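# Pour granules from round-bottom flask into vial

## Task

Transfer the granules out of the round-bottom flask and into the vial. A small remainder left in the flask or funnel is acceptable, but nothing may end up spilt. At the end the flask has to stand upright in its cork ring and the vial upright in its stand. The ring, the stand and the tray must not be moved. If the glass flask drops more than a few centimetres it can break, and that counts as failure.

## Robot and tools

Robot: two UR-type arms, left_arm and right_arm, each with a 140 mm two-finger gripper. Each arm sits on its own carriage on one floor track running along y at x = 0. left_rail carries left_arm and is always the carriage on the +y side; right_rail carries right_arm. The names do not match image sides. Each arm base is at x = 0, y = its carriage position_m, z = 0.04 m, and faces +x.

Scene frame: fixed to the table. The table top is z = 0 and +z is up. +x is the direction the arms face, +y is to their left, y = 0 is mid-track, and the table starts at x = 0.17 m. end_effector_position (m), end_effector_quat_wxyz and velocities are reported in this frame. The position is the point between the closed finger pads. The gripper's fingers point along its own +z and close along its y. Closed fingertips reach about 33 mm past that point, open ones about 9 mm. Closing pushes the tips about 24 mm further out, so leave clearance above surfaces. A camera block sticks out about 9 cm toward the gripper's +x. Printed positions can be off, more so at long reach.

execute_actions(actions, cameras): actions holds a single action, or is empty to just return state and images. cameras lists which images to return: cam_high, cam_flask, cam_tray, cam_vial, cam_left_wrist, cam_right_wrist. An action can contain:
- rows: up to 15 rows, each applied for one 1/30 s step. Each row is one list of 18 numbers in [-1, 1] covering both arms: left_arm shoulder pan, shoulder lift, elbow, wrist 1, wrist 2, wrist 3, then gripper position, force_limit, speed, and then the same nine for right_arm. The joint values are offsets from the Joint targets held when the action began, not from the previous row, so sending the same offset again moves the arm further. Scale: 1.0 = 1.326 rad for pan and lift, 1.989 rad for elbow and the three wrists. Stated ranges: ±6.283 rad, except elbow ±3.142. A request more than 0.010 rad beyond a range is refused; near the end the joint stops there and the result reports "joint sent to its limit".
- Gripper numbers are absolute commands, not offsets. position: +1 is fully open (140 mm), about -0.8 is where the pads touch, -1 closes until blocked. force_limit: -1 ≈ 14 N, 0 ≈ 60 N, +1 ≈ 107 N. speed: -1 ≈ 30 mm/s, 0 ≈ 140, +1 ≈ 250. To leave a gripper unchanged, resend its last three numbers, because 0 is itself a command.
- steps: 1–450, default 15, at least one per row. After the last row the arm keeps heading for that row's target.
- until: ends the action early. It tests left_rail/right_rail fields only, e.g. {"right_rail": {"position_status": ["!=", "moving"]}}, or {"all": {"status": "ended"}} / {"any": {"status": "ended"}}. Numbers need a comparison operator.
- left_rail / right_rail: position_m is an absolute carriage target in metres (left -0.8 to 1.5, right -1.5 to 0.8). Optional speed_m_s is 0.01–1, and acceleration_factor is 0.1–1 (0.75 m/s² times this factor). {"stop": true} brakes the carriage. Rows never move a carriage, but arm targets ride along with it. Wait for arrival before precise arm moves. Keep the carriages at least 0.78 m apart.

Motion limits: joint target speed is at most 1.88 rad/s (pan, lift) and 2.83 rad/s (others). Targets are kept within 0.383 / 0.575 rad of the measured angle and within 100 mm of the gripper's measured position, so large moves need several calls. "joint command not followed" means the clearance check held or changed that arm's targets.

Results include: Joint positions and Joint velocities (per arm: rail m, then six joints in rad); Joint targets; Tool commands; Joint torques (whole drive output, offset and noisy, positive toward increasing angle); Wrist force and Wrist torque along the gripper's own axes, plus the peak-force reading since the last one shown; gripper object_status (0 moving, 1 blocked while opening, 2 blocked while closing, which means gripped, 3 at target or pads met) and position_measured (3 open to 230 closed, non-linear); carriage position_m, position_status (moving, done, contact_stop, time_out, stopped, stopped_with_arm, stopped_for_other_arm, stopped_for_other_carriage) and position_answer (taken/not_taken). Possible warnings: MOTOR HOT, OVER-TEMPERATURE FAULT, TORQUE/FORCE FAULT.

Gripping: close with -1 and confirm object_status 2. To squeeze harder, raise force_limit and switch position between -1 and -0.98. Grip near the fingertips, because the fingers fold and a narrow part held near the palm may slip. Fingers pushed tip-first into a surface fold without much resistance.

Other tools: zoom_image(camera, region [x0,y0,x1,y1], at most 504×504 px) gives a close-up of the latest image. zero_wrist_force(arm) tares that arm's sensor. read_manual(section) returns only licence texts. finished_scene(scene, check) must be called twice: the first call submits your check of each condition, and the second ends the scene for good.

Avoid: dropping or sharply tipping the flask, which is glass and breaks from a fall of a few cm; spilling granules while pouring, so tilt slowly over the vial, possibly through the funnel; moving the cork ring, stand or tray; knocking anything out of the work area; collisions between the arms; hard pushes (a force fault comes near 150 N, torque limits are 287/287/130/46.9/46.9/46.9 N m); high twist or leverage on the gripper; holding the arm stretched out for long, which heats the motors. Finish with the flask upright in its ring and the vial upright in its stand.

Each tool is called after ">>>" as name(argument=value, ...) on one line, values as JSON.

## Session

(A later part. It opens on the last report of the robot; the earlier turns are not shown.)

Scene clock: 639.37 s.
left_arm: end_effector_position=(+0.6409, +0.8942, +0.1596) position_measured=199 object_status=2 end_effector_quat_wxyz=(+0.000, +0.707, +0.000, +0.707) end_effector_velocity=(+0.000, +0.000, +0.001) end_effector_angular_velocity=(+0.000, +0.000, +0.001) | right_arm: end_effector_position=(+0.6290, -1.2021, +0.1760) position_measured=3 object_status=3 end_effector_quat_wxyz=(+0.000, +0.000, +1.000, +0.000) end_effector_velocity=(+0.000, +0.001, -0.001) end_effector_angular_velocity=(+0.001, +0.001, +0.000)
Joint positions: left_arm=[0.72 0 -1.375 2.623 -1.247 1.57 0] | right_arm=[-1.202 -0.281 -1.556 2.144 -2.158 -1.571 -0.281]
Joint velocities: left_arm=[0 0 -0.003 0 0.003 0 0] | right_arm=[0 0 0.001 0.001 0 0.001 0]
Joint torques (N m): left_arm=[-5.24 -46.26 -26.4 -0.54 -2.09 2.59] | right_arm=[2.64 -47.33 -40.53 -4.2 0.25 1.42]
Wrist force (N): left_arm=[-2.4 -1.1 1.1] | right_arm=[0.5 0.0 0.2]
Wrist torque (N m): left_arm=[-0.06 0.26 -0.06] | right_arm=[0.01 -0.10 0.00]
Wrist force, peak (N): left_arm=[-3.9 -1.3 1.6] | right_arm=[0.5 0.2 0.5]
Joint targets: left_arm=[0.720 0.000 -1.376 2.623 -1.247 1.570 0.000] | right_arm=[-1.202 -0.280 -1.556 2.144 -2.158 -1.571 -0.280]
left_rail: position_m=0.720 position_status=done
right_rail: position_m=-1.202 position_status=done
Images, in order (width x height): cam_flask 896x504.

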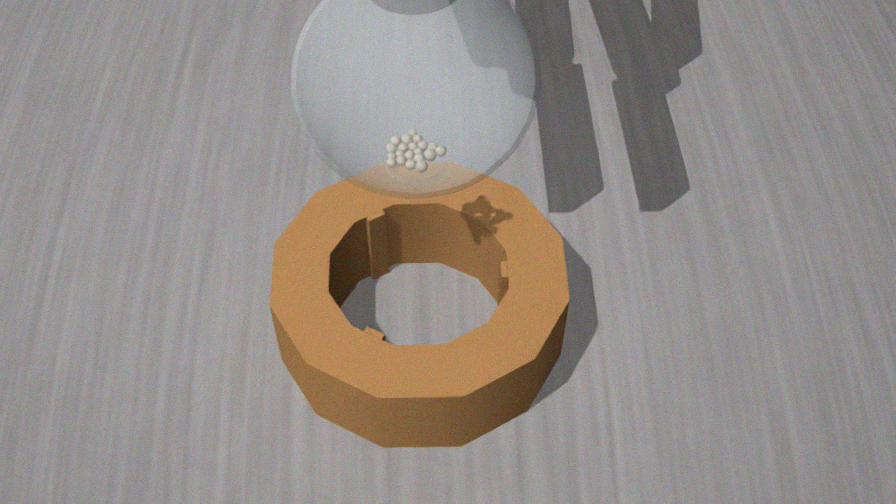

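>>> execute_actions(actions=[{"rows": [
[0,-0.000585,-0.00003,0.00042,0,0.001018,-1,0,-1,0,0,0,0,0,0,1,1,1],
[0,-0.004163,-0.00021,0.002985,0,0.00724,-1,0,-1,0,0,0,0,0,0,1,1,1],
[0,-0.012555,-0.000633,0.009003,0,0.021833,-1,0,-1,0,0,0,0,0,0,1,1,1],
[0,-0.026432,-0.001333,0.018955,0,0.045965,-1,0,-1,0,0,0,0,0,0,1,1,1],
[0,-0.045514,-0.002295,0.032638,0,0.079148,-1,0,-1,0,0,0,0,0,0,1,1,1],
[0,-0.068823,-0.003471,0.049353,0,0.119683,-1,0,-1,0,0,0,0,0,0,1,1,1],
[0,-0.094909,-0.004787,0.068059,0,0.165045,-1,0,-1,0,0,0,0,0,0,1,1,1],
[0,-0.121926,-0.006149,0.087434,0,0.212029,-1,0,-1,0,0,0,0,0,0,1,1,1],
[0,-0.148012,-0.007465,0.10614,0,0.257391,-1,0,-1,0,0,0,0,0,0,1,1,1],
[0,-0.171321,-0.008641,0.122855,0,0.297926,-1,0,-1,0,0,0,0,0,0,1,1,1],
[0,-0.190403,-0.009603,0.136538,0,0.331109,-1,0,-1,0,0,0,0,0,0,1,1,1],
[0,-0.20428,-0.010303,0.14649,0,0.355241,-1,0,-1,0,0,0,0,0,0,1,1,1],
[0,-0.212672,-0.010726,0.152508,0,0.369834,-1,0,-1,0,0,0,0,0,0,1,1,1],
[0,-0.21625,-0.010906,0.155073,0,0.376056,-1,0,-1,0,0,0,0,0,0,1,1,1],
[0,-0.216835,-0.010936,0.155493,0,0.377074,-1,0,-1,0,0,0,0,0,0,1,1,1]
], "steps": 20, "left_rail": {"position_m": 0.1242, "acceleration_factor": 0.6}}], cameras=["cam_vial", "cam_left_wrist"])

Scene clock: 670.53 s.
left_arm: end_effector_position=(+0.6219, +0.2986, +0.2497) position_measured=199 object_status=2 end_effector_quat_wxyz=(-0.259, +0.658, -0.259, +0.658) end_effector_velocity=(+0.000, -0.001, +0.000) end_effector_angular_velocity=(+0.002, +0.000, +0.001) | right_arm: end_effector_position=(+0.6290, -1.2021, +0.1760) position_measured=3 object_status=3 end_effector_quat_wxyz=(+0.000, +0.000, +1.000, +0.000) end_effector_velocity=(+0.000, +0.000, -0.001) end_effector_angular_velocity=(+0.001, +0.001, +0.000)
Joint positions: left_arm=[0.124 0 -1.663 2.601 -0.938 1.57 0.75] | right_arm=[-1.202 -0.281 -1.556 2.144 -2.158 -1.571 -0.281]
Joint velocities: left_arm=[-0.001 0.001 0 0 0 0 0.002] | right_arm=[0 -0.001 0 0.001 0 0.001 0]
Joint torques (N m): left_arm=[-6.46 -35.44 -36.06 -2.17 -1.9 2.8] | right_arm=[0.75 -45.85 -41.91 -3.83 0.02 1.11]
Wrist force (N): left_arm=[-1.7 -0.9 0.6] | right_arm=[0.3 0.0 0.4]
Wrist torque (N m): left_arm=[-0.11 0.04 -0.10] | right_arm=[-0.01 -0.05 0.00]
Wrist force, peak (N): left_arm=[-4.7 -1.8 1.4] | right_arm=[0.7 0.0 0.4]
Joint targets: left_arm=[0.124 0.000 -1.663 2.601 -0.938 1.570 0.750] | right_arm=[-1.202 -0.280 -1.556 2.144 -2.158 -1.571 -0.280]
left_rail: position_m=0.124 position_status=done
right_rail: position_m=-1.202 position_status=done
Images, in order (width x height): cam_vial 896x504, cam_left_wrist 896x504.

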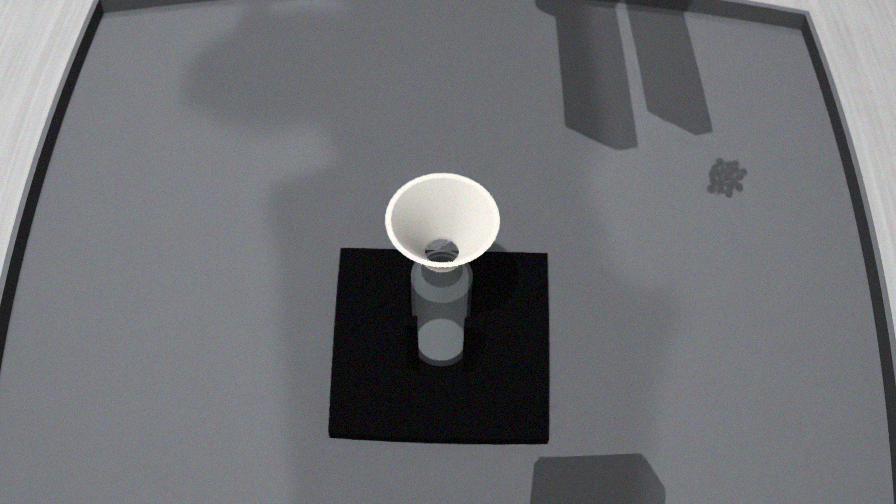

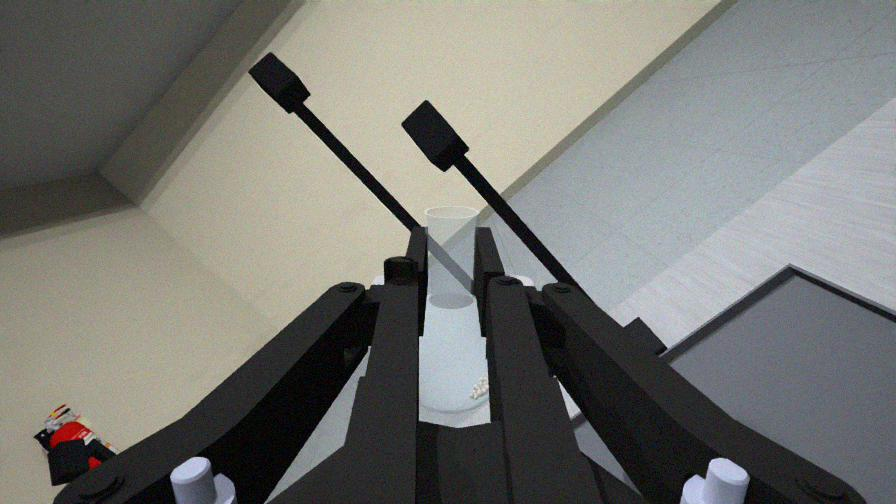

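>>> execute_actions(actions=[{"rows": [
[0,0.000169,-0.000029,0.00012,0,0.001154,-1,0,-1,0,0,0,0,0,0,1,1,1],
[0,0.001205,-0.000205,0.00085,0,0.008205,-1,0,-1,0,0,0,0,0,0,1,1,1],
[0,0.003634,-0.00062,0.002563,0,0.024744,-1,0,-1,0,0,0,0,0,0,1,1,1],
[0,0.007652,-0.001305,0.005397,0,0.052094,-1,0,-1,0,0,0,0,0,0,1,1,1],
[0,0.013175,-0.002247,0.009292,0,0.089701,-1,0,-1,0,0,0,0,0,0,1,1,1],
[0,0.019923,-0.003397,0.014052,0,0.135641,-1,0,-1,0,0,0,0,0,0,1,1,1],
[0,0.027474,-0.004685,0.019377,0,0.187051,-1,0,-1,0,0,0,0,0,0,1,1,1],
[0,0.035295,-0.006018,0.024894,0,0.240299,-1,0,-1,0,0,0,0,0,0,1,1,1],
[0,0.042846,-0.007306,0.030219,0,0.291709,-1,0,-1,0,0,0,0,0,0,1,1,1],
[0,0.049594,-0.008456,0.034979,0,0.337649,-1,0,-1,0,0,0,0,0,0,1,1,1],
[0,0.055117,-0.009398,0.038874,0,0.375256,-1,0,-1,0,0,0,0,0,0,1,1,1],
[0,0.059135,-0.010083,0.041708,0,0.402606,-1,0,-1,0,0,0,0,0,0,1,1,1],
[0,0.061564,-0.010498,0.043421,0,0.419145,-1,0,-1,0,0,0,0,0,0,1,1,1],
[0,0.0626,-0.010674,0.044151,0,0.426196,-1,0,-1,0,0,0,0,0,0,1,1,1],
[0,0.062769,-0.010703,0.044271,0,0.42735,-1,0,-1,0,0,0,0,0,0,1,1,1]
], "steps": 20}], cameras=["cam_vial", "cam_left_wrist"])

Scene clock: 697.93 s.
left_arm: end_effector_position=(+0.6218, +0.2985, +0.1828) position_measured=199 object_status=2 end_effector_quat_wxyz=(-0.468, +0.529, -0.544, +0.454) end_effector_velocity=(+0.000, +0.001, +0.000) end_effector_angular_velocity=(+0.002, +0.000, +0.001) | right_arm: end_effector_position=(+0.6290, -1.2021, +0.1760) position_measured=3 object_status=3 end_effector_quat_wxyz=(+0.000, +0.000, +1.000, +0.000) end_effector_velocity=(-0.001, -0.001, -0.001) end_effector_angular_velocity=(-0.001, +0.002, +0.000)
Joint positions: left_arm=[0.124 0 -1.58 2.58 -0.85 1.57 1.599] | right_arm=[-1.202 -0.281 -1.556 2.144 -2.158 -1.571 -0.28]
Joint velocities: left_arm=[0 0.001 0 0 0 -0.001 0.002] | right_arm=[0 0 0.001 0.001 0 -0.002 0]
Joint torques (N m): left_arm=[-5.66 -13.86 -36.29 -0.56 -1.69 2.1] | right_arm=[1.94 -45.92 -40.16 -3.72 0.28 1.45]
Wrist force (N): left_arm=[-1.4 -0.4 -0.1] | right_arm=[0.4 -0.1 0.3]
Wrist torque (N m): left_arm=[-0.13 0.02 -0.13] | right_arm=[-0.01 -0.08 0.00]
Wrist force, peak (N): left_arm=[-2.3 -1.3 0.7] | right_arm=[0.5 -0.3 0.8]
Joint targets: left_arm=[0.124 0.000 -1.580 2.580 -0.850 1.570 1.600] | right_arm=[-1.202 -0.280 -1.556 2.144 -2.158 -1.571 -0.280]
left_rail: position_m=0.124 position_status=done
right_rail: position_m=-1.202 position_status=done
Images, in order (width x height): cam_vial 896x504, cam_left_wrist 896x504.

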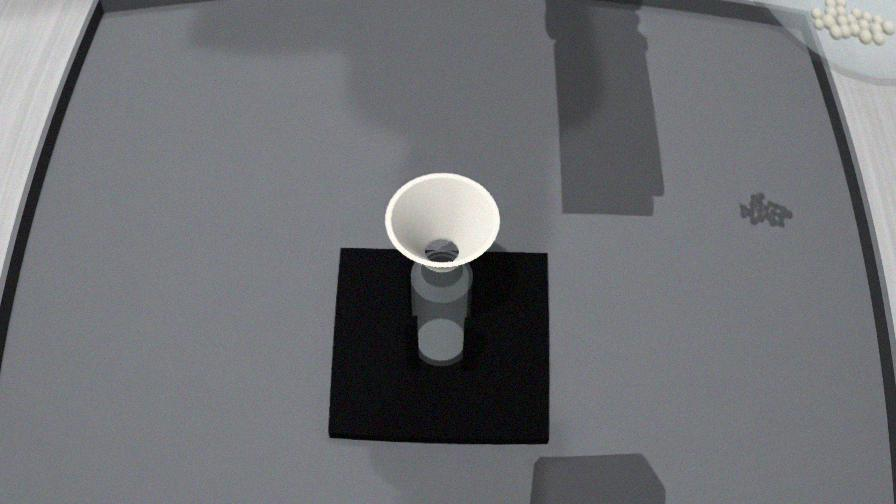

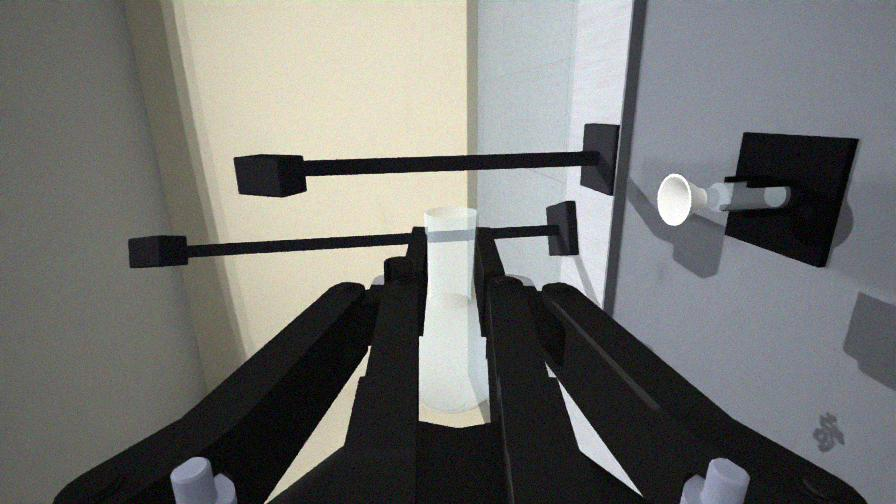

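>>> zoom_image(camera="cam_left_wrist", region=[600, 140, 760, 240])

>>> zoom_image(camera="cam_left_wrist", region=[400, 180, 500, 240])

Scaled by 3.150 from the camera's 896x504 image, which has a finer 1280x720 frame.

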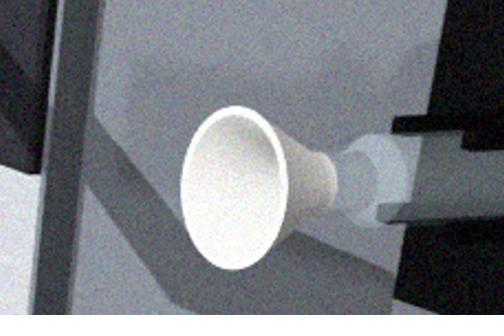

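Scaled by 5.040 from the camera's 896x504 image, which has a finer 1280x720 frame.

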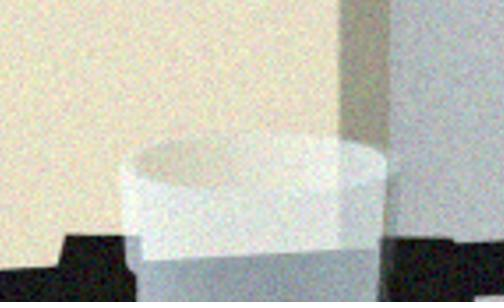

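>>> execute_actions(actions=[{"rows": [
[0,0.000339,0.00005,-0.000276,0,0.000434,-1,0,-1,0,0,0,0,0,0,1,1,1],
[0,0.002409,0.000358,-0.001964,0,0.003088,-1,0,-1,0,0,0,0,0,0,1,1,1],
[0,0.007266,0.001079,-0.005923,0,0.009311,-1,0,-1,0,0,0,0,0,0,1,1,1],
[0,0.015298,0.002271,-0.01247,0,0.019603,-1,0,-1,0,0,0,0,0,0,1,1,1],
[0,0.026341,0.003911,-0.021472,0,0.033755,-1,0,-1,0,0,0,0,0,0,1,1,1],
[0,0.039831,0.005914,-0.032469,0,0.051043,-1,0,-1,0,0,0,0,0,0,1,1,1],
[0,0.054928,0.008156,-0.044775,0,0.070389,-1,0,-1,0,0,0,0,0,0,1,1,1],
[0,0.070565,0.010478,-0.057521,0,0.090426,-1,0,-1,0,0,0,0,0,0,1,1,1],
[0,0.085662,0.01272,-0.069827,0,0.109772,-1,0,-1,0,0,0,0,0,0,1,1,1],
[0,0.099152,0.014723,-0.080824,0,0.12706,-1,0,-1,0,0,0,0,0,0,1,1,1],
[0,0.110195,0.016363,-0.089826,0,0.141212,-1,0,-1,0,0,0,0,0,0,1,1,1],
[0,0.118227,0.017555,-0.096373,0,0.151504,-1,0,-1,0,0,0,0,0,0,1,1,1],
[0,0.123084,0.018276,-0.100332,0,0.157727,-1,0,-1,0,0,0,0,0,0,1,1,1],
[0,0.125154,0.018584,-0.10202,0,0.160381,-1,0,-1,0,0,0,0,0,0,1,1,1],
[0,0.125493,0.018634,-0.102296,0,0.160815,-1,0,-1,0,0,0,0,0,0,1,1,1]
], "steps": 17}], cameras=["cam_vial", "cam_left_wrist"])

Scene clock: 744.80 s.
left_arm: end_effector_position=(+0.6198, +0.2985, +0.1229) position_measured=199 object_status=2 end_effector_quat_wxyz=(+0.534, -0.435, +0.621, -0.374) end_effector_velocity=(+0.000, +0.000, -0.001) end_effector_angular_velocity=(+0.002, +0.000, -0.001) | right_arm: end_effector_position=(+0.6290, -1.2021, +0.1760) position_measured=3 object_status=3 end_effector_quat_wxyz=(+0.000, +0.000, +1.000, +0.000) end_effector_velocity=(+0.000, +0.000, +0.000) end_effector_angular_velocity=(+0.000, -0.001, +0.001)
Joint positions: left_arm=[0.124 0 -1.414 2.617 -1.053 1.57 1.919] | right_arm=[-1.202 -0.281 -1.556 2.144 -2.158 -1.571 -0.281]
Joint velocities: left_arm=[0 0 0.002 0 -0.002 0.001 0.003] | right_arm=[0 0.001 0 0 -0.001 0 0]
Joint torques (N m): left_arm=[-3.82 -20.53 -8.2 -4.5 -1.24 2.72] | right_arm=[2.43 -45 -40.66 -3.1 -0.22 1.94]
Wrist force (N): left_arm=[-1.3 -1.0 0.0] | right_arm=[0.3 0.0 0.3]
Wrist torque (N m): left_arm=[-0.30 -0.03 -0.11] | right_arm=[0.00 -0.06 0.00]
Wrist force, peak (N): left_arm=[-1.5 -2.1 -0.3] | right_arm=[0.7 0.4 0.4]
Joint targets: left_arm=[0.124 0.000 -1.414 2.617 -1.053 1.570 1.919] | right_arm=[-1.202 -0.280 -1.556 2.144 -2.158 -1.571 -0.280]
left_rail: position_m=0.124 position_status=done
right_rail: position_m=-1.202 position_status=done
Images, in order (width x height): cam_vial 896x504, cam_left_wrist 896x504.

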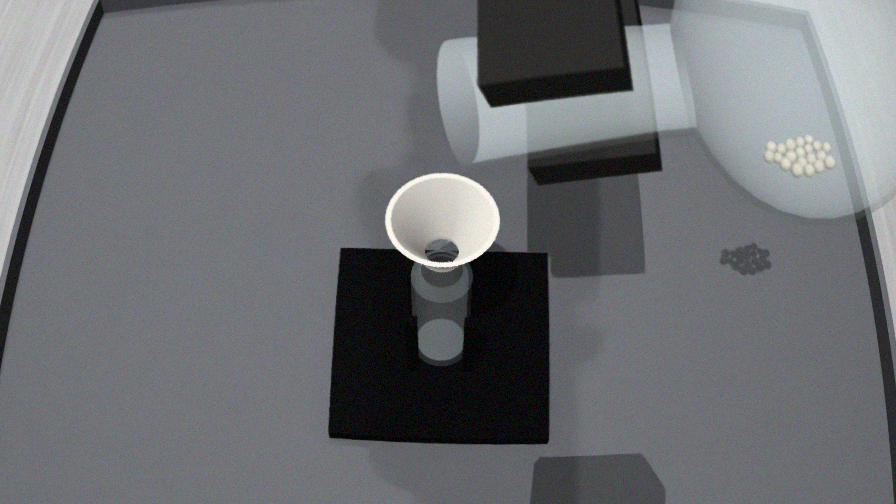

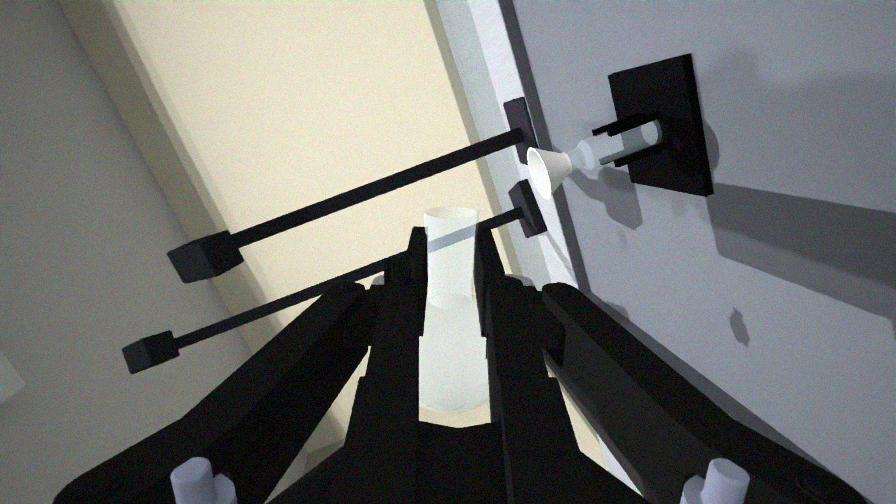

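>>> zoom_image(camera="cam_left_wrist", region=[400, 140, 560, 240])

>>> zoom_image(camera="cam_left_wrist", region=[500, 130, 600, 210])

>>> zoom_image(camera="cam_vial", region=[340, 0, 740, 280])

Scaled by 3.150 from the camera's 896x504 image, which has a finer 1280x720 frame.

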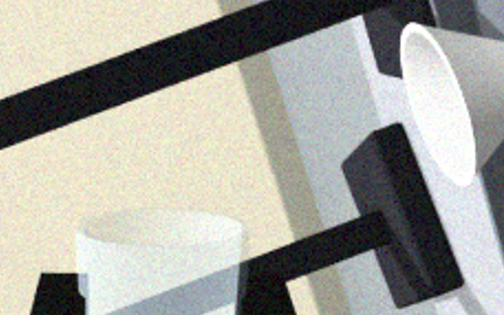

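Scaled by 5.040 from the camera's 896x504 image, which has a finer 1280x720 frame.

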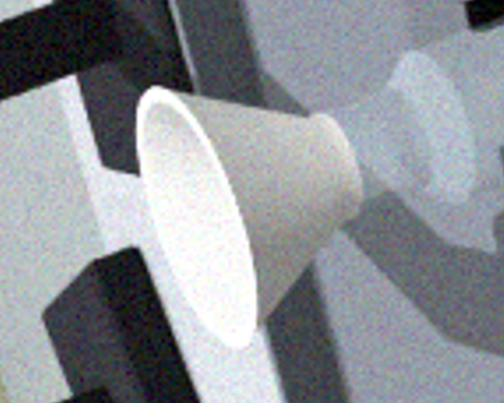

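Scaled by 1.260 from the camera's 896x504 image, which has a finer 1280x720 frame.

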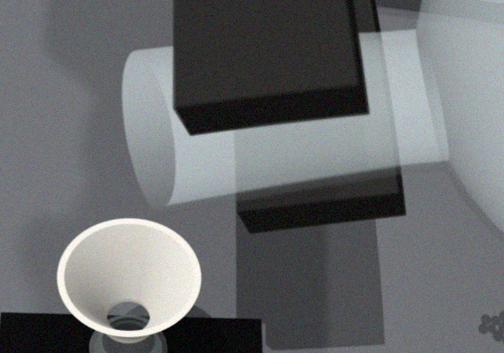

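>>> execute_actions(actions=[{"rows": [
[0,0.001143,0.000093,-0.000855,0,0,-1,0,-1,0,0,0,0,0,0,1,1,1],
[0,0.004572,0.000372,-0.00342,0,0,-1,0,-1,0,0,0,0,0,0,1,1,1],
[0,0.010288,0.000836,-0.007695,0,0,-1,0,-1,0,0,0,0,0,0,1,1,1],
[0,0.018289,0.001487,-0.013679,0,0,-1,0,-1,0,0,0,0,0,0,1,1,1],
[0,0.028577,0.002323,-0.021374,0,0,-1,0,-1,0,0,0,0,0,0,1,1,1],
[0,0.038865,0.003159,-0.029069,0,0,-1,0,-1,0,0,0,0,0,0,1,1,1],
[0,0.046866,0.00381,-0.035053,0,0,-1,0,-1,0,0,0,0,0,0,1,1,1],
[0,0.052582,0.004274,-0.039328,0,0,-1,0,-1,0,0,0,0,0,0,1,1,1],
[0,0.056011,0.004553,-0.041893,0,0,-1,0,-1,0,0,0,0,0,0,1,1,1],
[0,0.057154,0.004646,-0.042748,0,0,-1,0,-1,0,0,0,0,0,0,1,1,1]
], "steps": 12}], cameras=["cam_vial", "cam_left_wrist", "cam_tray"])

>>> zoom_image(camera="cam_left_wrist", region=[400, 140, 560, 240])

>>> zoom_image(camera="cam_vial", region=[360, 60, 620, 290])

Scene clock: 809.17 s.
left_arm: end_effector_position=(+0.6193, +0.2985, +0.0984) position_measured=199 object_status=2 end_effector_quat_wxyz=(+0.534, -0.435, +0.621, -0.374) end_effector_velocity=(+0.000, -0.001, -0.001) end_effector_angular_velocity=(+0.000, +0.000, -0.002) | right_arm: end_effector_position=(+0.6290, -1.2021, +0.1760) position_measured=3 object_status=3 end_effector_quat_wxyz=(+0.000, +0.000, +1.000, +0.000) end_effector_velocity=(+0.000, +0.001, +0.001) end_effector_angular_velocity=(+0.001, -0.002, +0.000)
Joint positions: left_arm=[0.124 0 -1.338 2.626 -1.138 1.57 1.919] | right_arm=[-1.202 -0.281 -1.556 2.144 -2.158 -1.571 -0.281]
Joint velocities: left_arm=[0 0 0.003 0.001 -0.003 0.001 0] | right_arm=[0 0 -0.002 0 0 0.002 0]
Joint torques (N m): left_arm=[-2.11 -23.39 -3.42 -4.89 -1 2.67] | right_arm=[3.74 -47.14 -40.68 -2.79 0.05 2.03]
Wrist force (N): left_arm=[-1.2 -0.9 0.5] | right_arm=[0.0 0.0 0.0]
Wrist torque (N m): left_arm=[-0.29 -0.04 -0.13] | right_arm=[0.01 0.00 0.00]
Wrist force, peak (N): left_arm=[-1.9 -2.2 -0.1] | right_arm=[0.7 0.4 0.2]
Joint targets: left_arm=[0.124 0.000 -1.338 2.626 -1.138 1.570 1.919] | right_arm=[-1.202 -0.280 -1.556 2.144 -2.158 -1.571 -0.280]
left_rail: position_m=0.124 position_status=done
right_rail: position_m=-1.202 position_status=done
Images, in order (width x height): cam_tray 896x504, cam_vial 896x504, cam_left_wrist 896x504.

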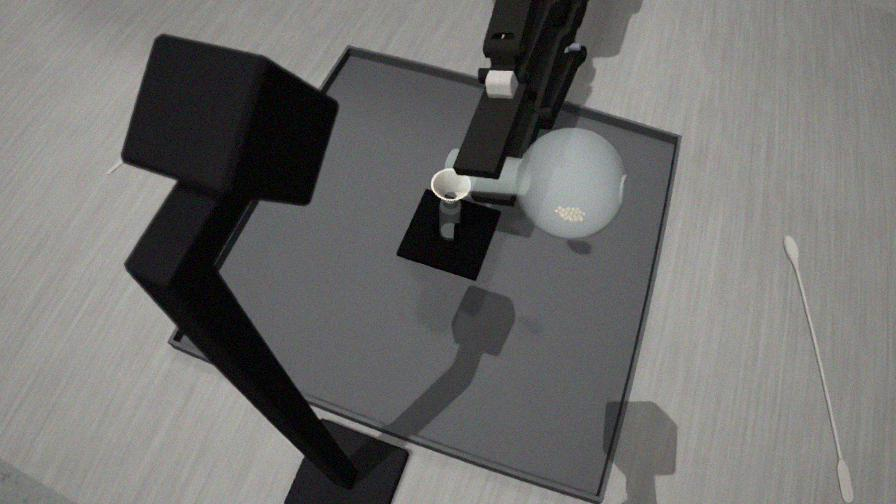

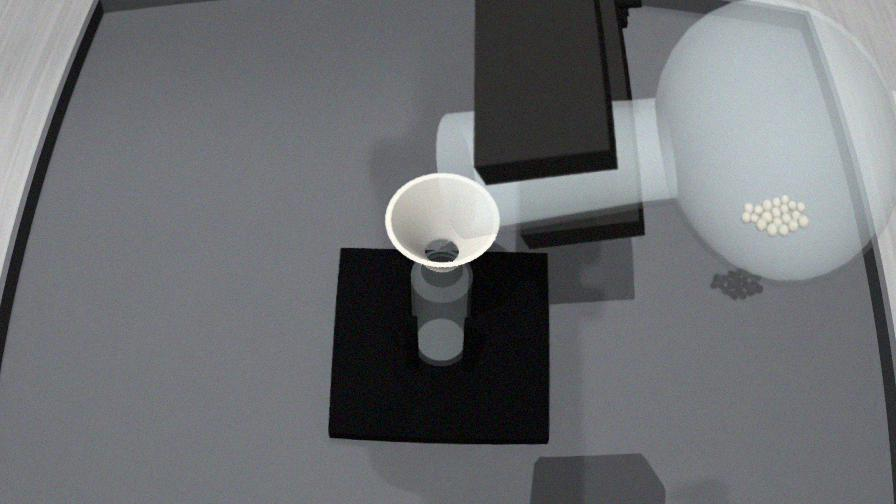

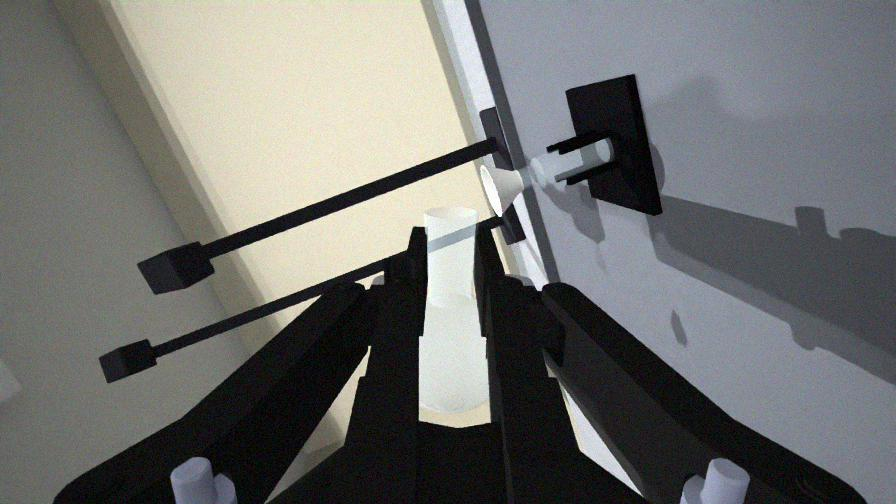

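Scaled by 3.150 from the camera's 896x504 image, which has a finer 1280x720 frame.

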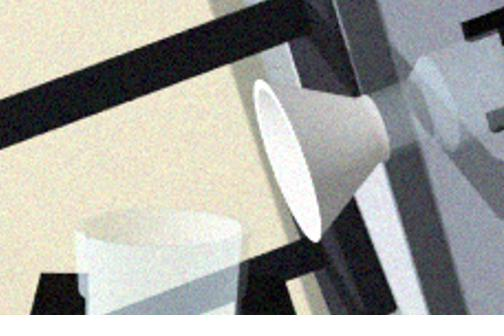

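Scaled by 1.938 from the camera's 896x504 image, which has a finer 1280x720 frame.

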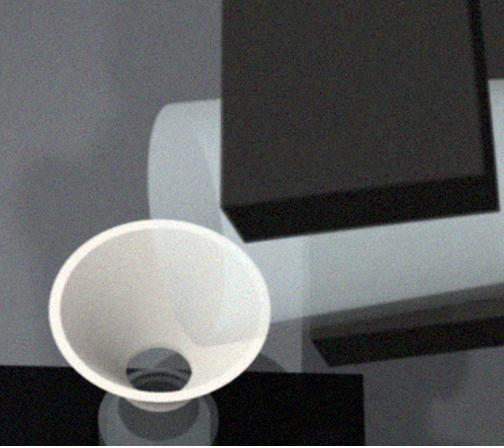

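>>> execute_actions(actions=[{"rows": [
[0,0,0,0,0,0.000474,-1,0,-1,0,0,0,0,0,0,1,1,1],
[0,0,0,0,0,0.00337,-1,0,-1,0,0,0,0,0,0,1,1,1],
[0,0,0,0,0,0.010161,-1,0,-1,0,0,0,0,0,0,1,1,1],
[0,0,0,0,0,0.021393,-1,0,-1,0,0,0,0,0,0,1,1,1],
[0,0,0,0,0,0.036837,-1,0,-1,0,0,0,0,0,0,1,1,1],
[0,0,0,0,0,0.055703,-1,0,-1,0,0,0,0,0,0,1,1,1],
[0,0,0,0,0,0.076815,-1,0,-1,0,0,0,0,0,0,1,1,1],
[0,0,0,0,0,0.098683,-1,0,-1,0,0,0,0,0,0,1,1,1],
[0,0,0,0,0,0.119795,-1,0,-1,0,0,0,0,0,0,1,1,1],
[0,0,0,0,0,0.138661,-1,0,-1,0,0,0,0,0,0,1,1,1],
[0,0,0,0,0,0.154105,-1,0,-1,0,0,0,0,0,0,1,1,1],
[0,0,0,0,0,0.165337,-1,0,-1,0,0,0,0,0,0,1,1,1],
[0,0,0,0,0,0.172128,-1,0,-1,0,0,0,0,0,0,1,1,1],
[0,0,0,0,0,0.175024,-1,0,-1,0,0,0,0,0,0,1,1,1],
[0,0,0,0,0,0.175498,-1,0,-1,0,0,0,0,0,0,1,1,1]
], "steps": 17, "left_rail": {"position_m": 0.1158}}], cameras=["cam_vial", "cam_left_wrist"])

>>> zoom_image(camera="cam_left_wrist", region=[400, 140, 560, 240])

>>> zoom_image(camera="cam_vial", region=[360, 60, 620, 290])

Scene clock: 867.03 s.
left_arm: end_effector_position=(+0.6193, +0.2901, +0.0983) position_measured=199 object_status=2 end_effector_quat_wxyz=(+0.591, -0.321, +0.687, -0.276) end_effector_velocity=(+0.000, +0.000, +0.000) end_effector_angular_velocity=(+0.003, +0.000, +0.000) | right_arm: end_effector_position=(+0.6290, -1.2021, +0.1760) position_measured=3 object_status=3 end_effector_quat_wxyz=(+0.000, +0.000, +1.000, +0.000) end_effector_velocity=(+0.001, +0.000, +0.001) end_effector_angular_velocity=(+0.000, -0.003, +0.000)
Joint positions: left_arm=[0.116 0 -1.338 2.626 -1.138 1.57 2.268] | right_arm=[-1.202 -0.281 -1.556 2.144 -2.158 -1.571 -0.28]
Joint velocities: left_arm=[0 0 0 0 0 -0.001 0.003] | right_arm=[0 0 -0.001 -0.001 -0.002 0 0]
Joint torques (N m): left_arm=[0.21 -30.12 -21.36 -1.6 -0.71 2.76] | right_arm=[1.92 -45.1 -39.82 -3.44 -0.39 3.21]
Wrist force (N): left_arm=[-0.6 -0.6 -0.6] | right_arm=[0.1 0.4 0.2]
Wrist torque (N m): left_arm=[-0.25 -0.14 -0.14] | right_arm=[0.09 -0.01 0.00]
Wrist force, peak (N): left_arm=[-2.5 -0.3 0.2] | right_arm=[0.6 -0.1 0.5]
Joint targets: left_arm=[0.116 0.000 -1.338 2.626 -1.138 1.570 2.268] | right_arm=[-1.202 -0.280 -1.556 2.144 -2.158 -1.571 -0.280]
left_rail: position_m=0.116 position_status=done
right_rail: position_m=-1.202 position_status=done
Images, in order (width x height): cam_vial 896x504, cam_left_wrist 896x504.

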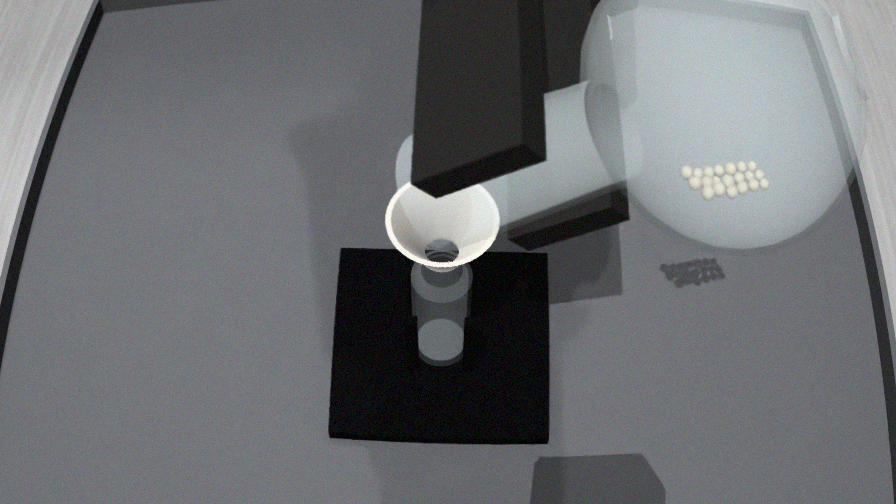

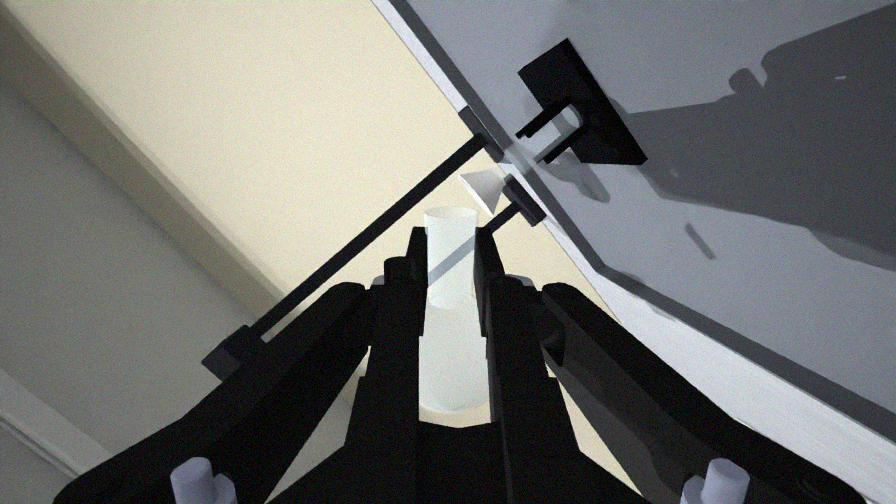

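Scaled by 3.150 from the camera's 896x504 image, which has a finer 1280x720 frame.

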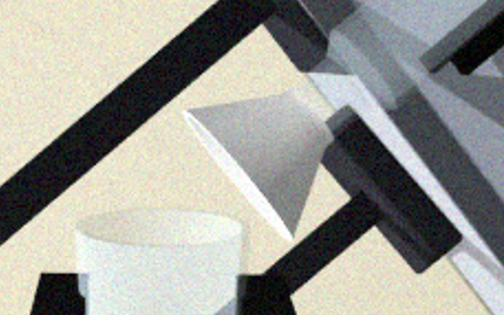

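Scaled by 1.938 from the camera's 896x504 image, which has a finer 1280x720 frame.

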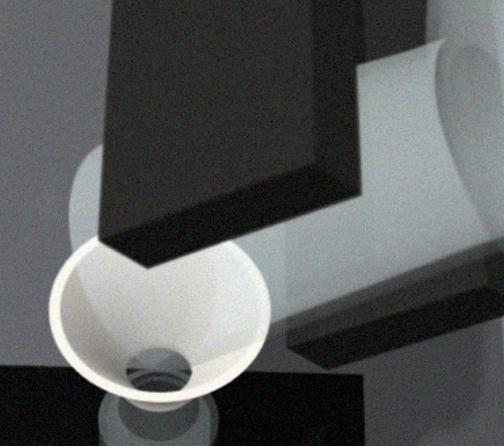

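>>> zoom_image(camera="cam_vial", region=[380, 160, 520, 280])

Scaled by 3.600 from the camera's 896x504 image, which has a finer 1280x720 frame.

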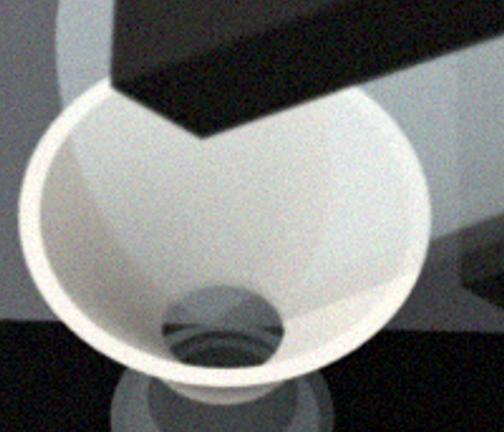

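>>> execute_actions(actions=[{"rows": [
[0,-0.000008,0.000009,-0.000004,0,0.000474,-1,0,-1,0,0,0,0,0,0,1,1,1],
[0,-0.000053,0.000067,-0.000032,0,0.00337,-1,0,-1,0,0,0,0,0,0,1,1,1],
[0,-0.000161,0.000203,-0.000095,0,0.010161,-1,0,-1,0,0,0,0,0,0,1,1,1],
[0,-0.000339,0.000427,-0.000201,0,0.021393,-1,0,-1,0,0,0,0,0,0,1,1,1],
[0,-0.000584,0.000735,-0.000346,0,0.036837,-1,0,-1,0,0,0,0,0,0,1,1,1],
[0,-0.000884,0.001112,-0.000523,0,0.055703,-1,0,-1,0,0,0,0,0,0,1,1,1],
[0,-0.001219,0.001533,-0.000721,0,0.076815,-1,0,-1,0,0,0,0,0,0,1,1,1],
[0,-0.001565,0.001969,-0.000926,0,0.098683,-1,0,-1,0,0,0,0,0,0,1,1,1],
[0,-0.0019,0.00239,-0.001124,0,0.119795,-1,0,-1,0,0,0,0,0,0,1,1,1],
[0,-0.0022,0.002767,-0.001301,0,0.138661,-1,0,-1,0,0,0,0,0,0,1,1,1],
[0,-0.002445,0.003075,-0.001446,0,0.154105,-1,0,-1,0,0,0,0,0,0,1,1,1],
[0,-0.002623,0.003299,-0.001552,0,0.165337,-1,0,-1,0,0,0,0,0,0,1,1,1],
[0,-0.002731,0.003435,-0.001615,0,0.172128,-1,0,-1,0,0,0,0,0,0,1,1,1],
[0,-0.002776,0.003493,-0.001643,0,0.175024,-1,0,-1,0,0,0,0,0,0,1,1,1],
[0,-0.002784,0.003502,-0.001647,0,0.175498,-1,0,-1,0,0,0,0,0,0,1,1,1]
], "steps": 17, "left_rail": {"position_m": 0.1068}}], cameras=["cam_vial", "cam_left_wrist"])

>>> zoom_image(camera="cam_left_wrist", region=[400, 140, 560, 240])

>>> zoom_image(camera="cam_vial", region=[360, 120, 560, 290])

Scene clock: 972.03 s.
left_arm: end_effector_position=(+0.6153, +0.2811, +0.0983) position_measured=199 object_status=2 end_effector_quat_wxyz=(+0.630, -0.197, +0.732, -0.169) end_effector_velocity=(-0.001, +0.000, +0.000) end_effector_angular_velocity=(+0.002, +0.001, +0.000) | right_arm: end_effector_position=(+0.6290, -1.2021, +0.1760) position_measured=3 object_status=3 end_effector_quat_wxyz=(+0.000, +0.000, +1.000, +0.000) end_effector_velocity=(+0.000, +0.001, +0.000) end_effector_angular_velocity=(+0.001, +0.000, +0.001)
Joint positions: left_arm=[0.107 0 -1.341 2.633 -1.141 1.57 2.617] | right_arm=[-1.202 -0.281 -1.556 2.144 -2.158 -1.571 -0.28]
Joint velocities: left_arm=[0 0 0 0.001 0.001 0 0.002] | right_arm=[0 0.001 0 -0.001 0 0.001 0]
Joint torques (N m): left_arm=[3.15 -49.58 -3.75 -4.08 0.26 2.87] | right_arm=[2.47 -44.27 -39.17 -3.36 -0.69 2.2]
Wrist force (N): left_arm=[-0.8 -0.4 -0.5] | right_arm=[0.3 0.0 0.1]
Wrist torque (N m): left_arm=[-0.18 -0.08 -0.15] | right_arm=[0.00 -0.05 0.00]
Wrist force, peak (N): left_arm=[-1.4 -0.9 -0.6] | right_arm=[0.7 0.3 0.4]
Joint targets: left_arm=[0.107 0.000 -1.341 2.633 -1.141 1.570 2.617] | right_arm=[-1.202 -0.280 -1.556 2.144 -2.158 -1.571 -0.280]
left_rail: position_m=0.107 position_status=done
right_rail: position_m=-1.202 position_status=done
Images, in order (width x height): cam_vial 896x504, cam_left_wrist 896x504.

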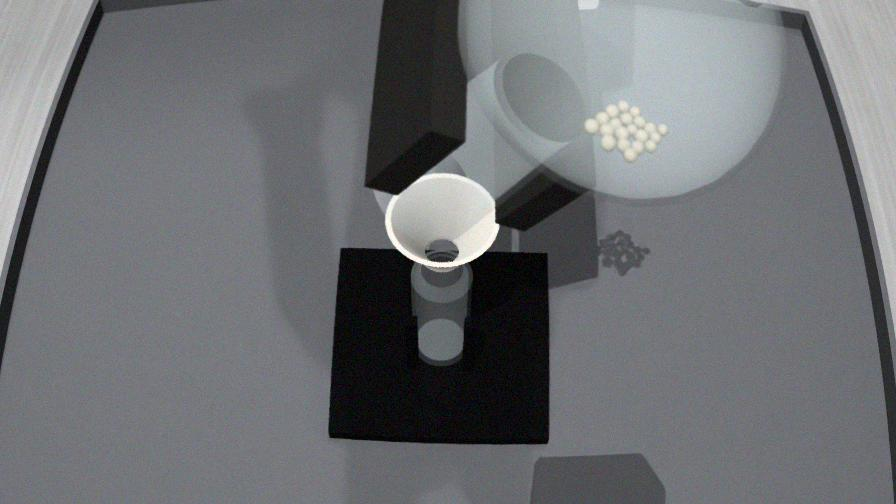

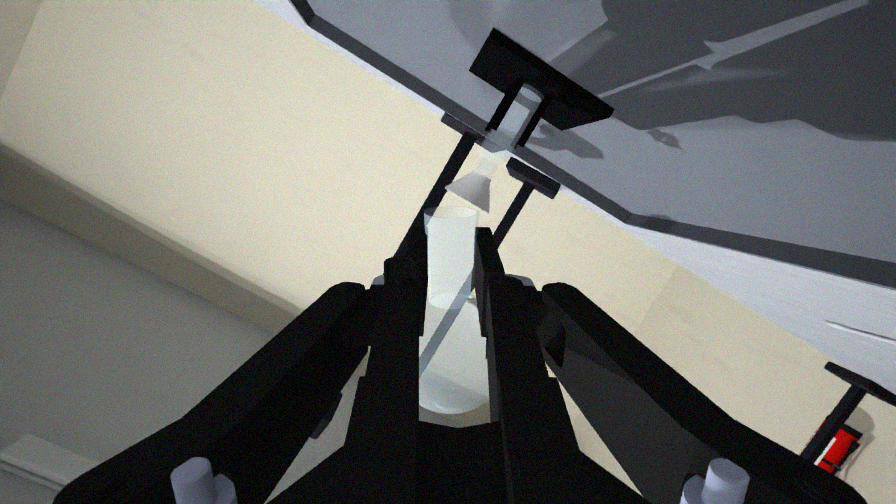

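Scaled by 3.150 from the camera's 896x504 image, which has a finer 1280x720 frame.

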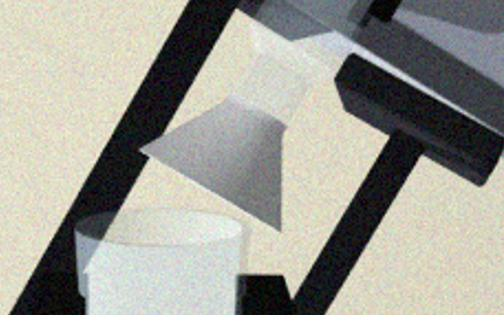

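Scaled by 2.520 from the camera's 896x504 image, which has a finer 1280x720 frame.

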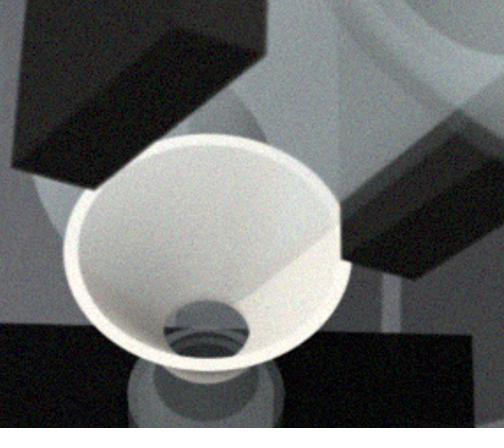

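>>> execute_actions(actions=[{"rows": [
[0,0,0,0,0,0.000178,-1,0,-1,0,0,0,0,0,0,1,1,1],
[0,0,0,0,0,0.001264,-1,0,-1,0,0,0,0,0,0,1,1,1],
[0,0,0,0,0,0.003811,-1,0,-1,0,0,0,0,0,0,1,1,1],
[0,0,0,0,0,0.008022,-1,0,-1,0,0,0,0,0,0,1,1,1],
[0,0,0,0,0,0.013814,-1,0,-1,0,0,0,0,0,0,1,1,1],
[0,0,0,0,0,0.020889,-1,0,-1,0,0,0,0,0,0,1,1,1],
[0,0,0,0,0,0.028806,-1,0,-1,0,0,0,0,0,0,1,1,1],
[0,0,0,0,0,0.037006,-1,0,-1,0,0,0,0,0,0,1,1,1],
[0,0,0,0,0,0.044923,-1,0,-1,0,0,0,0,0,0,1,1,1],
[0,0,0,0,0,0.051998,-1,0,-1,0,0,0,0,0,0,1,1,1],
[0,0,0,0,0,0.05779,-1,0,-1,0,0,0,0,0,0,1,1,1],
[0,0,0,0,0,0.062001,-1,0,-1,0,0,0,0,0,0,1,1,1],
[0,0,0,0,0,0.064548,-1,0,-1,0,0,0,0,0,0,1,1,1],
[0,0,0,0,0,0.065634,-1,0,-1,0,0,0,0,0,0,1,1,1],
[0,0,0,0,0,0.065812,-1,0,-1,0,0,0,0,0,0,1,1,1]
], "steps": 17, "left_rail": {"position_m": 0.1041}}], cameras=["cam_vial"])

>>> zoom_image(camera="cam_vial", region=[360, 120, 660, 380])

>>> execute_actions(actions=[], cameras=["cam_vial"])

Scene clock: 1031.37 s.
left_arm: end_effector_position=(+0.6153, +0.2783, +0.0983) position_measured=199 object_status=2 end_effector_quat_wxyz=(+0.639, -0.148, +0.744, -0.127) end_effector_velocity=(+0.001, -0.001, +0.000) end_effector_angular_velocity=(+0.001, -0.001, -0.001) | right_arm: end_effector_position=(+0.6290, -1.2021, +0.1760) position_measured=3 object_status=3 end_effector_quat_wxyz=(+0.000, +0.000, +1.000, +0.000) end_effector_velocity=(-0.001, +0.000, -0.001) end_effector_angular_velocity=(+0.000, +0.002, +0.001)
Joint positions: left_arm=[0.104 0 -1.341 2.633 -1.141 1.57 2.748] | right_arm=[-1.202 -0.281 -1.556 2.144 -2.158 -1.571 -0.28]
Joint velocities: left_arm=[0 -0.001 0 0 0 -0.001 0.001] | right_arm=[0 0 0 0.001 0.001 -0.001 -0.001]
Joint torques (N m): left_arm=[4.44 -46.01 -19.4 -1.66 0.47 3.14] | right_arm=[4.4 -47.84 -40.01 -3.89 -0.84 2.59]
Wrist force (N): left_arm=[-0.4 -0.1 -0.2] | right_arm=[0.2 0.3 0.1]
Wrist torque (N m): left_arm=[-0.12 -0.15 -0.16] | right_arm=[0.05 -0.04 0.01]
Wrist force, peak (N): left_arm=[0.0 -1.7 -0.4] | right_arm=[0.7 0.3 0.2]
Joint targets: left_arm=[0.104 0.000 -1.341 2.633 -1.141 1.570 2.748] | right_arm=[-1.202 -0.280 -1.556 2.144 -2.158 -1.571 -0.280]
left_rail: position_m=0.104 position_status=done
right_rail: position_m=-1.202 position_status=done
Images, in order (width x height): cam_vial 896x504.

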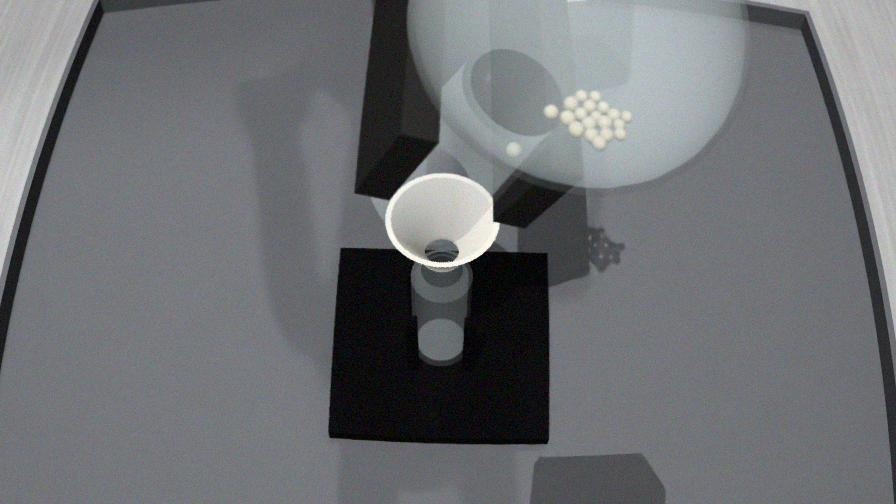

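Scaled by 1.680 from the camera's 896x504 image, which has a finer 1280x720 frame.

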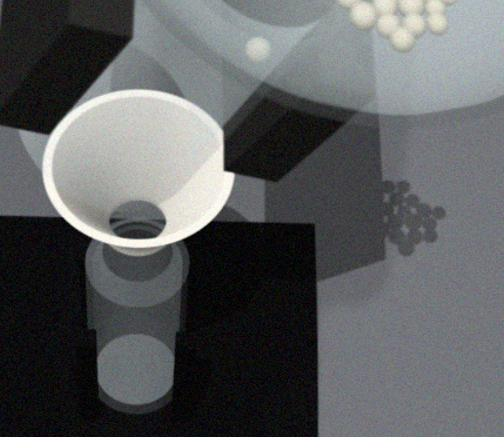

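Scene clock: 1031.37 s.
left_arm: end_effector_position=(+0.6153, +0.2783, +0.0983) position_measured=199 object_status=2 end_effector_quat_wxyz=(+0.639, -0.148, +0.744, -0.127) end_effector_velocity=(+0.001, -0.001, +0.000) end_effector_angular_velocity=(+0.001, -0.001, -0.001) | right_arm: end_effector_position=(+0.6290, -1.2021, +0.1760) position_measured=3 object_status=3 end_effector_quat_wxyz=(+0.000, +0.000, +1.000, +0.000) end_effector_velocity=(-0.001, +0.000, -0.001) end_effector_angular_velocity=(+0.000, +0.002, +0.001)
Joint positions: left_arm=[0.104 0 -1.341 2.633 -1.141 1.57 2.748] | right_arm=[-1.202 -0.281 -1.556 2.144 -2.158 -1.571 -0.28]
Joint velocities: left_arm=[0 -0.001 0 0 0 -0.001 0.001] | right_arm=[0 0 0 0.001 0.001 -0.001 -0.001]
Joint torques (N m): left_arm=[4.44 -46.01 -19.4 -1.66 0.47 3.14] | right_arm=[4.4 -47.84 -40.01 -3.89 -0.84 2.59]
Wrist force (N): left_arm=[-0.4 -0.1 -0.2] | right_arm=[0.2 0.3 0.1]
Wrist torque (N m): left_arm=[-0.12 -0.15 -0.16] | right_arm=[0.05 -0.04 0.01]
Wrist force, peak (N): left_arm=[-0.4 -0.1 -0.2] | right_arm=[0.2 0.3 0.1]
Joint targets: left_arm=[0.104 0.000 -1.341 2.633 -1.141 1.570 2.748] | right_arm=[-1.202 -0.280 -1.556 2.144 -2.158 -1.571 -0.280]
Tool commands: left_gripper/position=-1.0 left_gripper/force_limit=+0.0 left_gripper/speed=-1.0 right_gripper/position=+1.0 right_gripper/force_limit=+1.0 right_gripper/speed=+1.0
left_rail: position_m=0.104 position_status=done
right_rail: position_m=-1.202 position_status=done
Images, in order (width x height): cam_vial 896x504.

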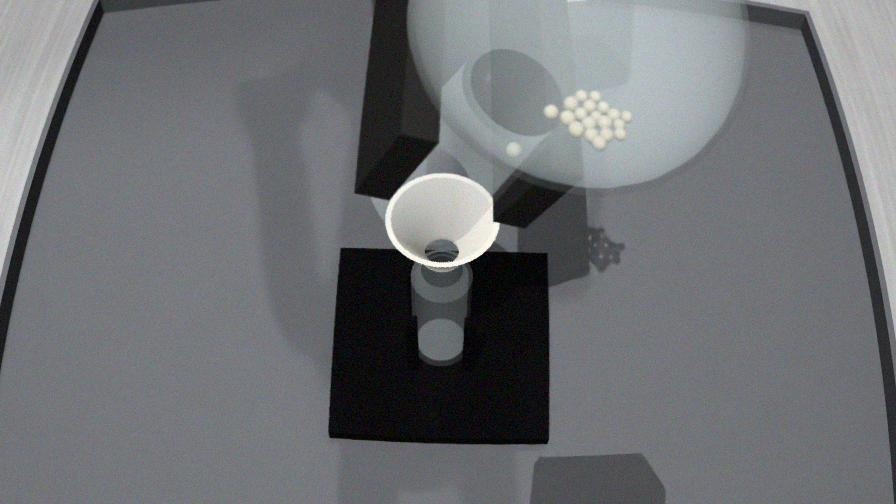

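>>> execute_actions(actions=[], cameras=["cam_vial"])

Scene clock: 1033.53 s.
left_arm: end_effector_position=(+0.6153, +0.2784, +0.0983) position_measured=199 object_status=2 end_effector_quat_wxyz=(+0.639, -0.148, +0.744, -0.127) end_effector_velocity=(+0.001, +0.000, +0.000) end_effector_angular_velocity=(+0.001, -0.001, +0.000) | right_arm: end_effector_position=(+0.6290, -1.2021, +0.1760) position_measured=3 object_status=3 end_effector_quat_wxyz=(+0.000, +0.000, +1.000, +0.000) end_effector_velocity=(+0.000, +0.000, +0.000) end_effector_angular_velocity=(+0.000, +0.001, +0.000)
Joint positions: left_arm=[0.104 0 -1.341 2.633 -1.141 1.57 2.748] | right_arm=[-1.202 -0.281 -1.556 2.144 -2.158 -1.571 -0.281]
Joint velocities: left_arm=[0 -0.001 0 -0.001 0 -0.001 0.001] | right_arm=[0 0.001 0.001 0 0.001 0 0]
Joint torques (N m): left_arm=[4.31 -45.27 -18.78 -1.69 0.41 2.96] | right_arm=[2.88 -46.79 -39.91 -3.8 -0.63 2.45]
Wrist force (N): left_arm=[-0.4 -0.4 -0.4] | right_arm=[0.3 0.3 0.1]
Wrist torque (N m): left_arm=[-0.18 -0.15 -0.15] | right_arm=[0.06 -0.05 0.01]
Wrist force, peak (N): left_arm=[-0.9 -0.5 -0.5] | right_arm=[0.4 0.5 0.3]
Joint targets: left_arm=[0.104 0.000 -1.341 2.633 -1.141 1.570 2.748] | right_arm=[-1.202 -0.280 -1.556 2.144 -2.158 -1.571 -0.280]
Tool commands: left_gripper/position=-1.0 left_gripper/force_limit=+0.0 left_gripper/speed=-1.0 right_gripper/position=+1.0 right_gripper/force_limit=+1.0 right_gripper/speed=+1.0
left_rail: position_m=0.104 position_status=done
right_rail: position_m=-1.202 position_status=done
Images, in order (width x height): cam_vial 896x504.

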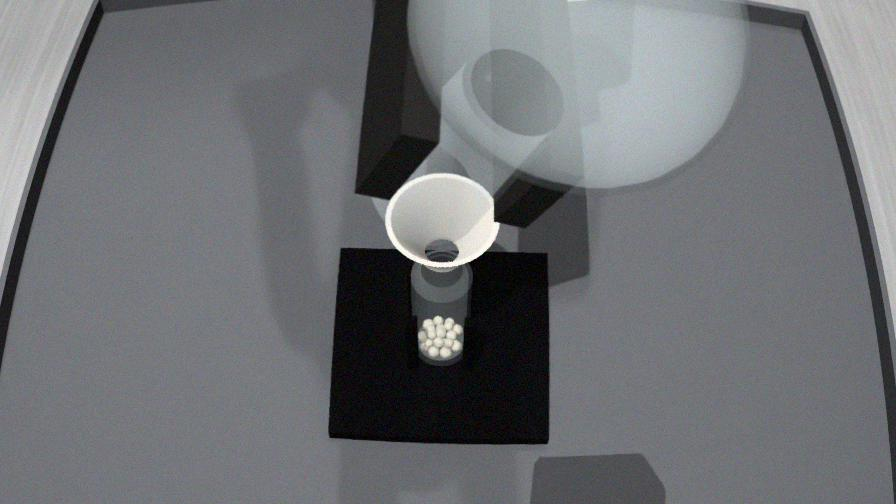

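>>> zoom_image(camera="cam_vial", region=[380, 150, 520, 380])

>>> zoom_image(camera="cam_vial", region=[340, 0, 780, 240])

Scaled by 2.191 from the camera's 896x504 image, which has a finer 1280x720 frame.

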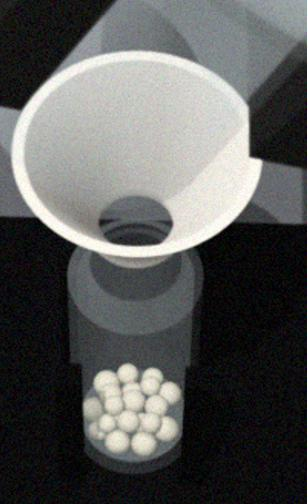

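Scaled by 1.145 from the camera's 896x504 image, which has a finer 1280x720 frame.

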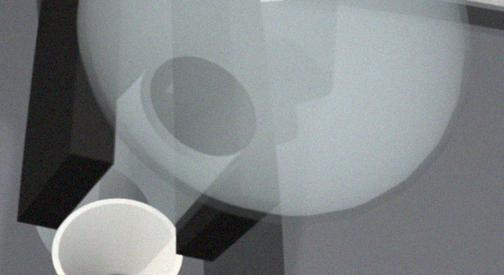

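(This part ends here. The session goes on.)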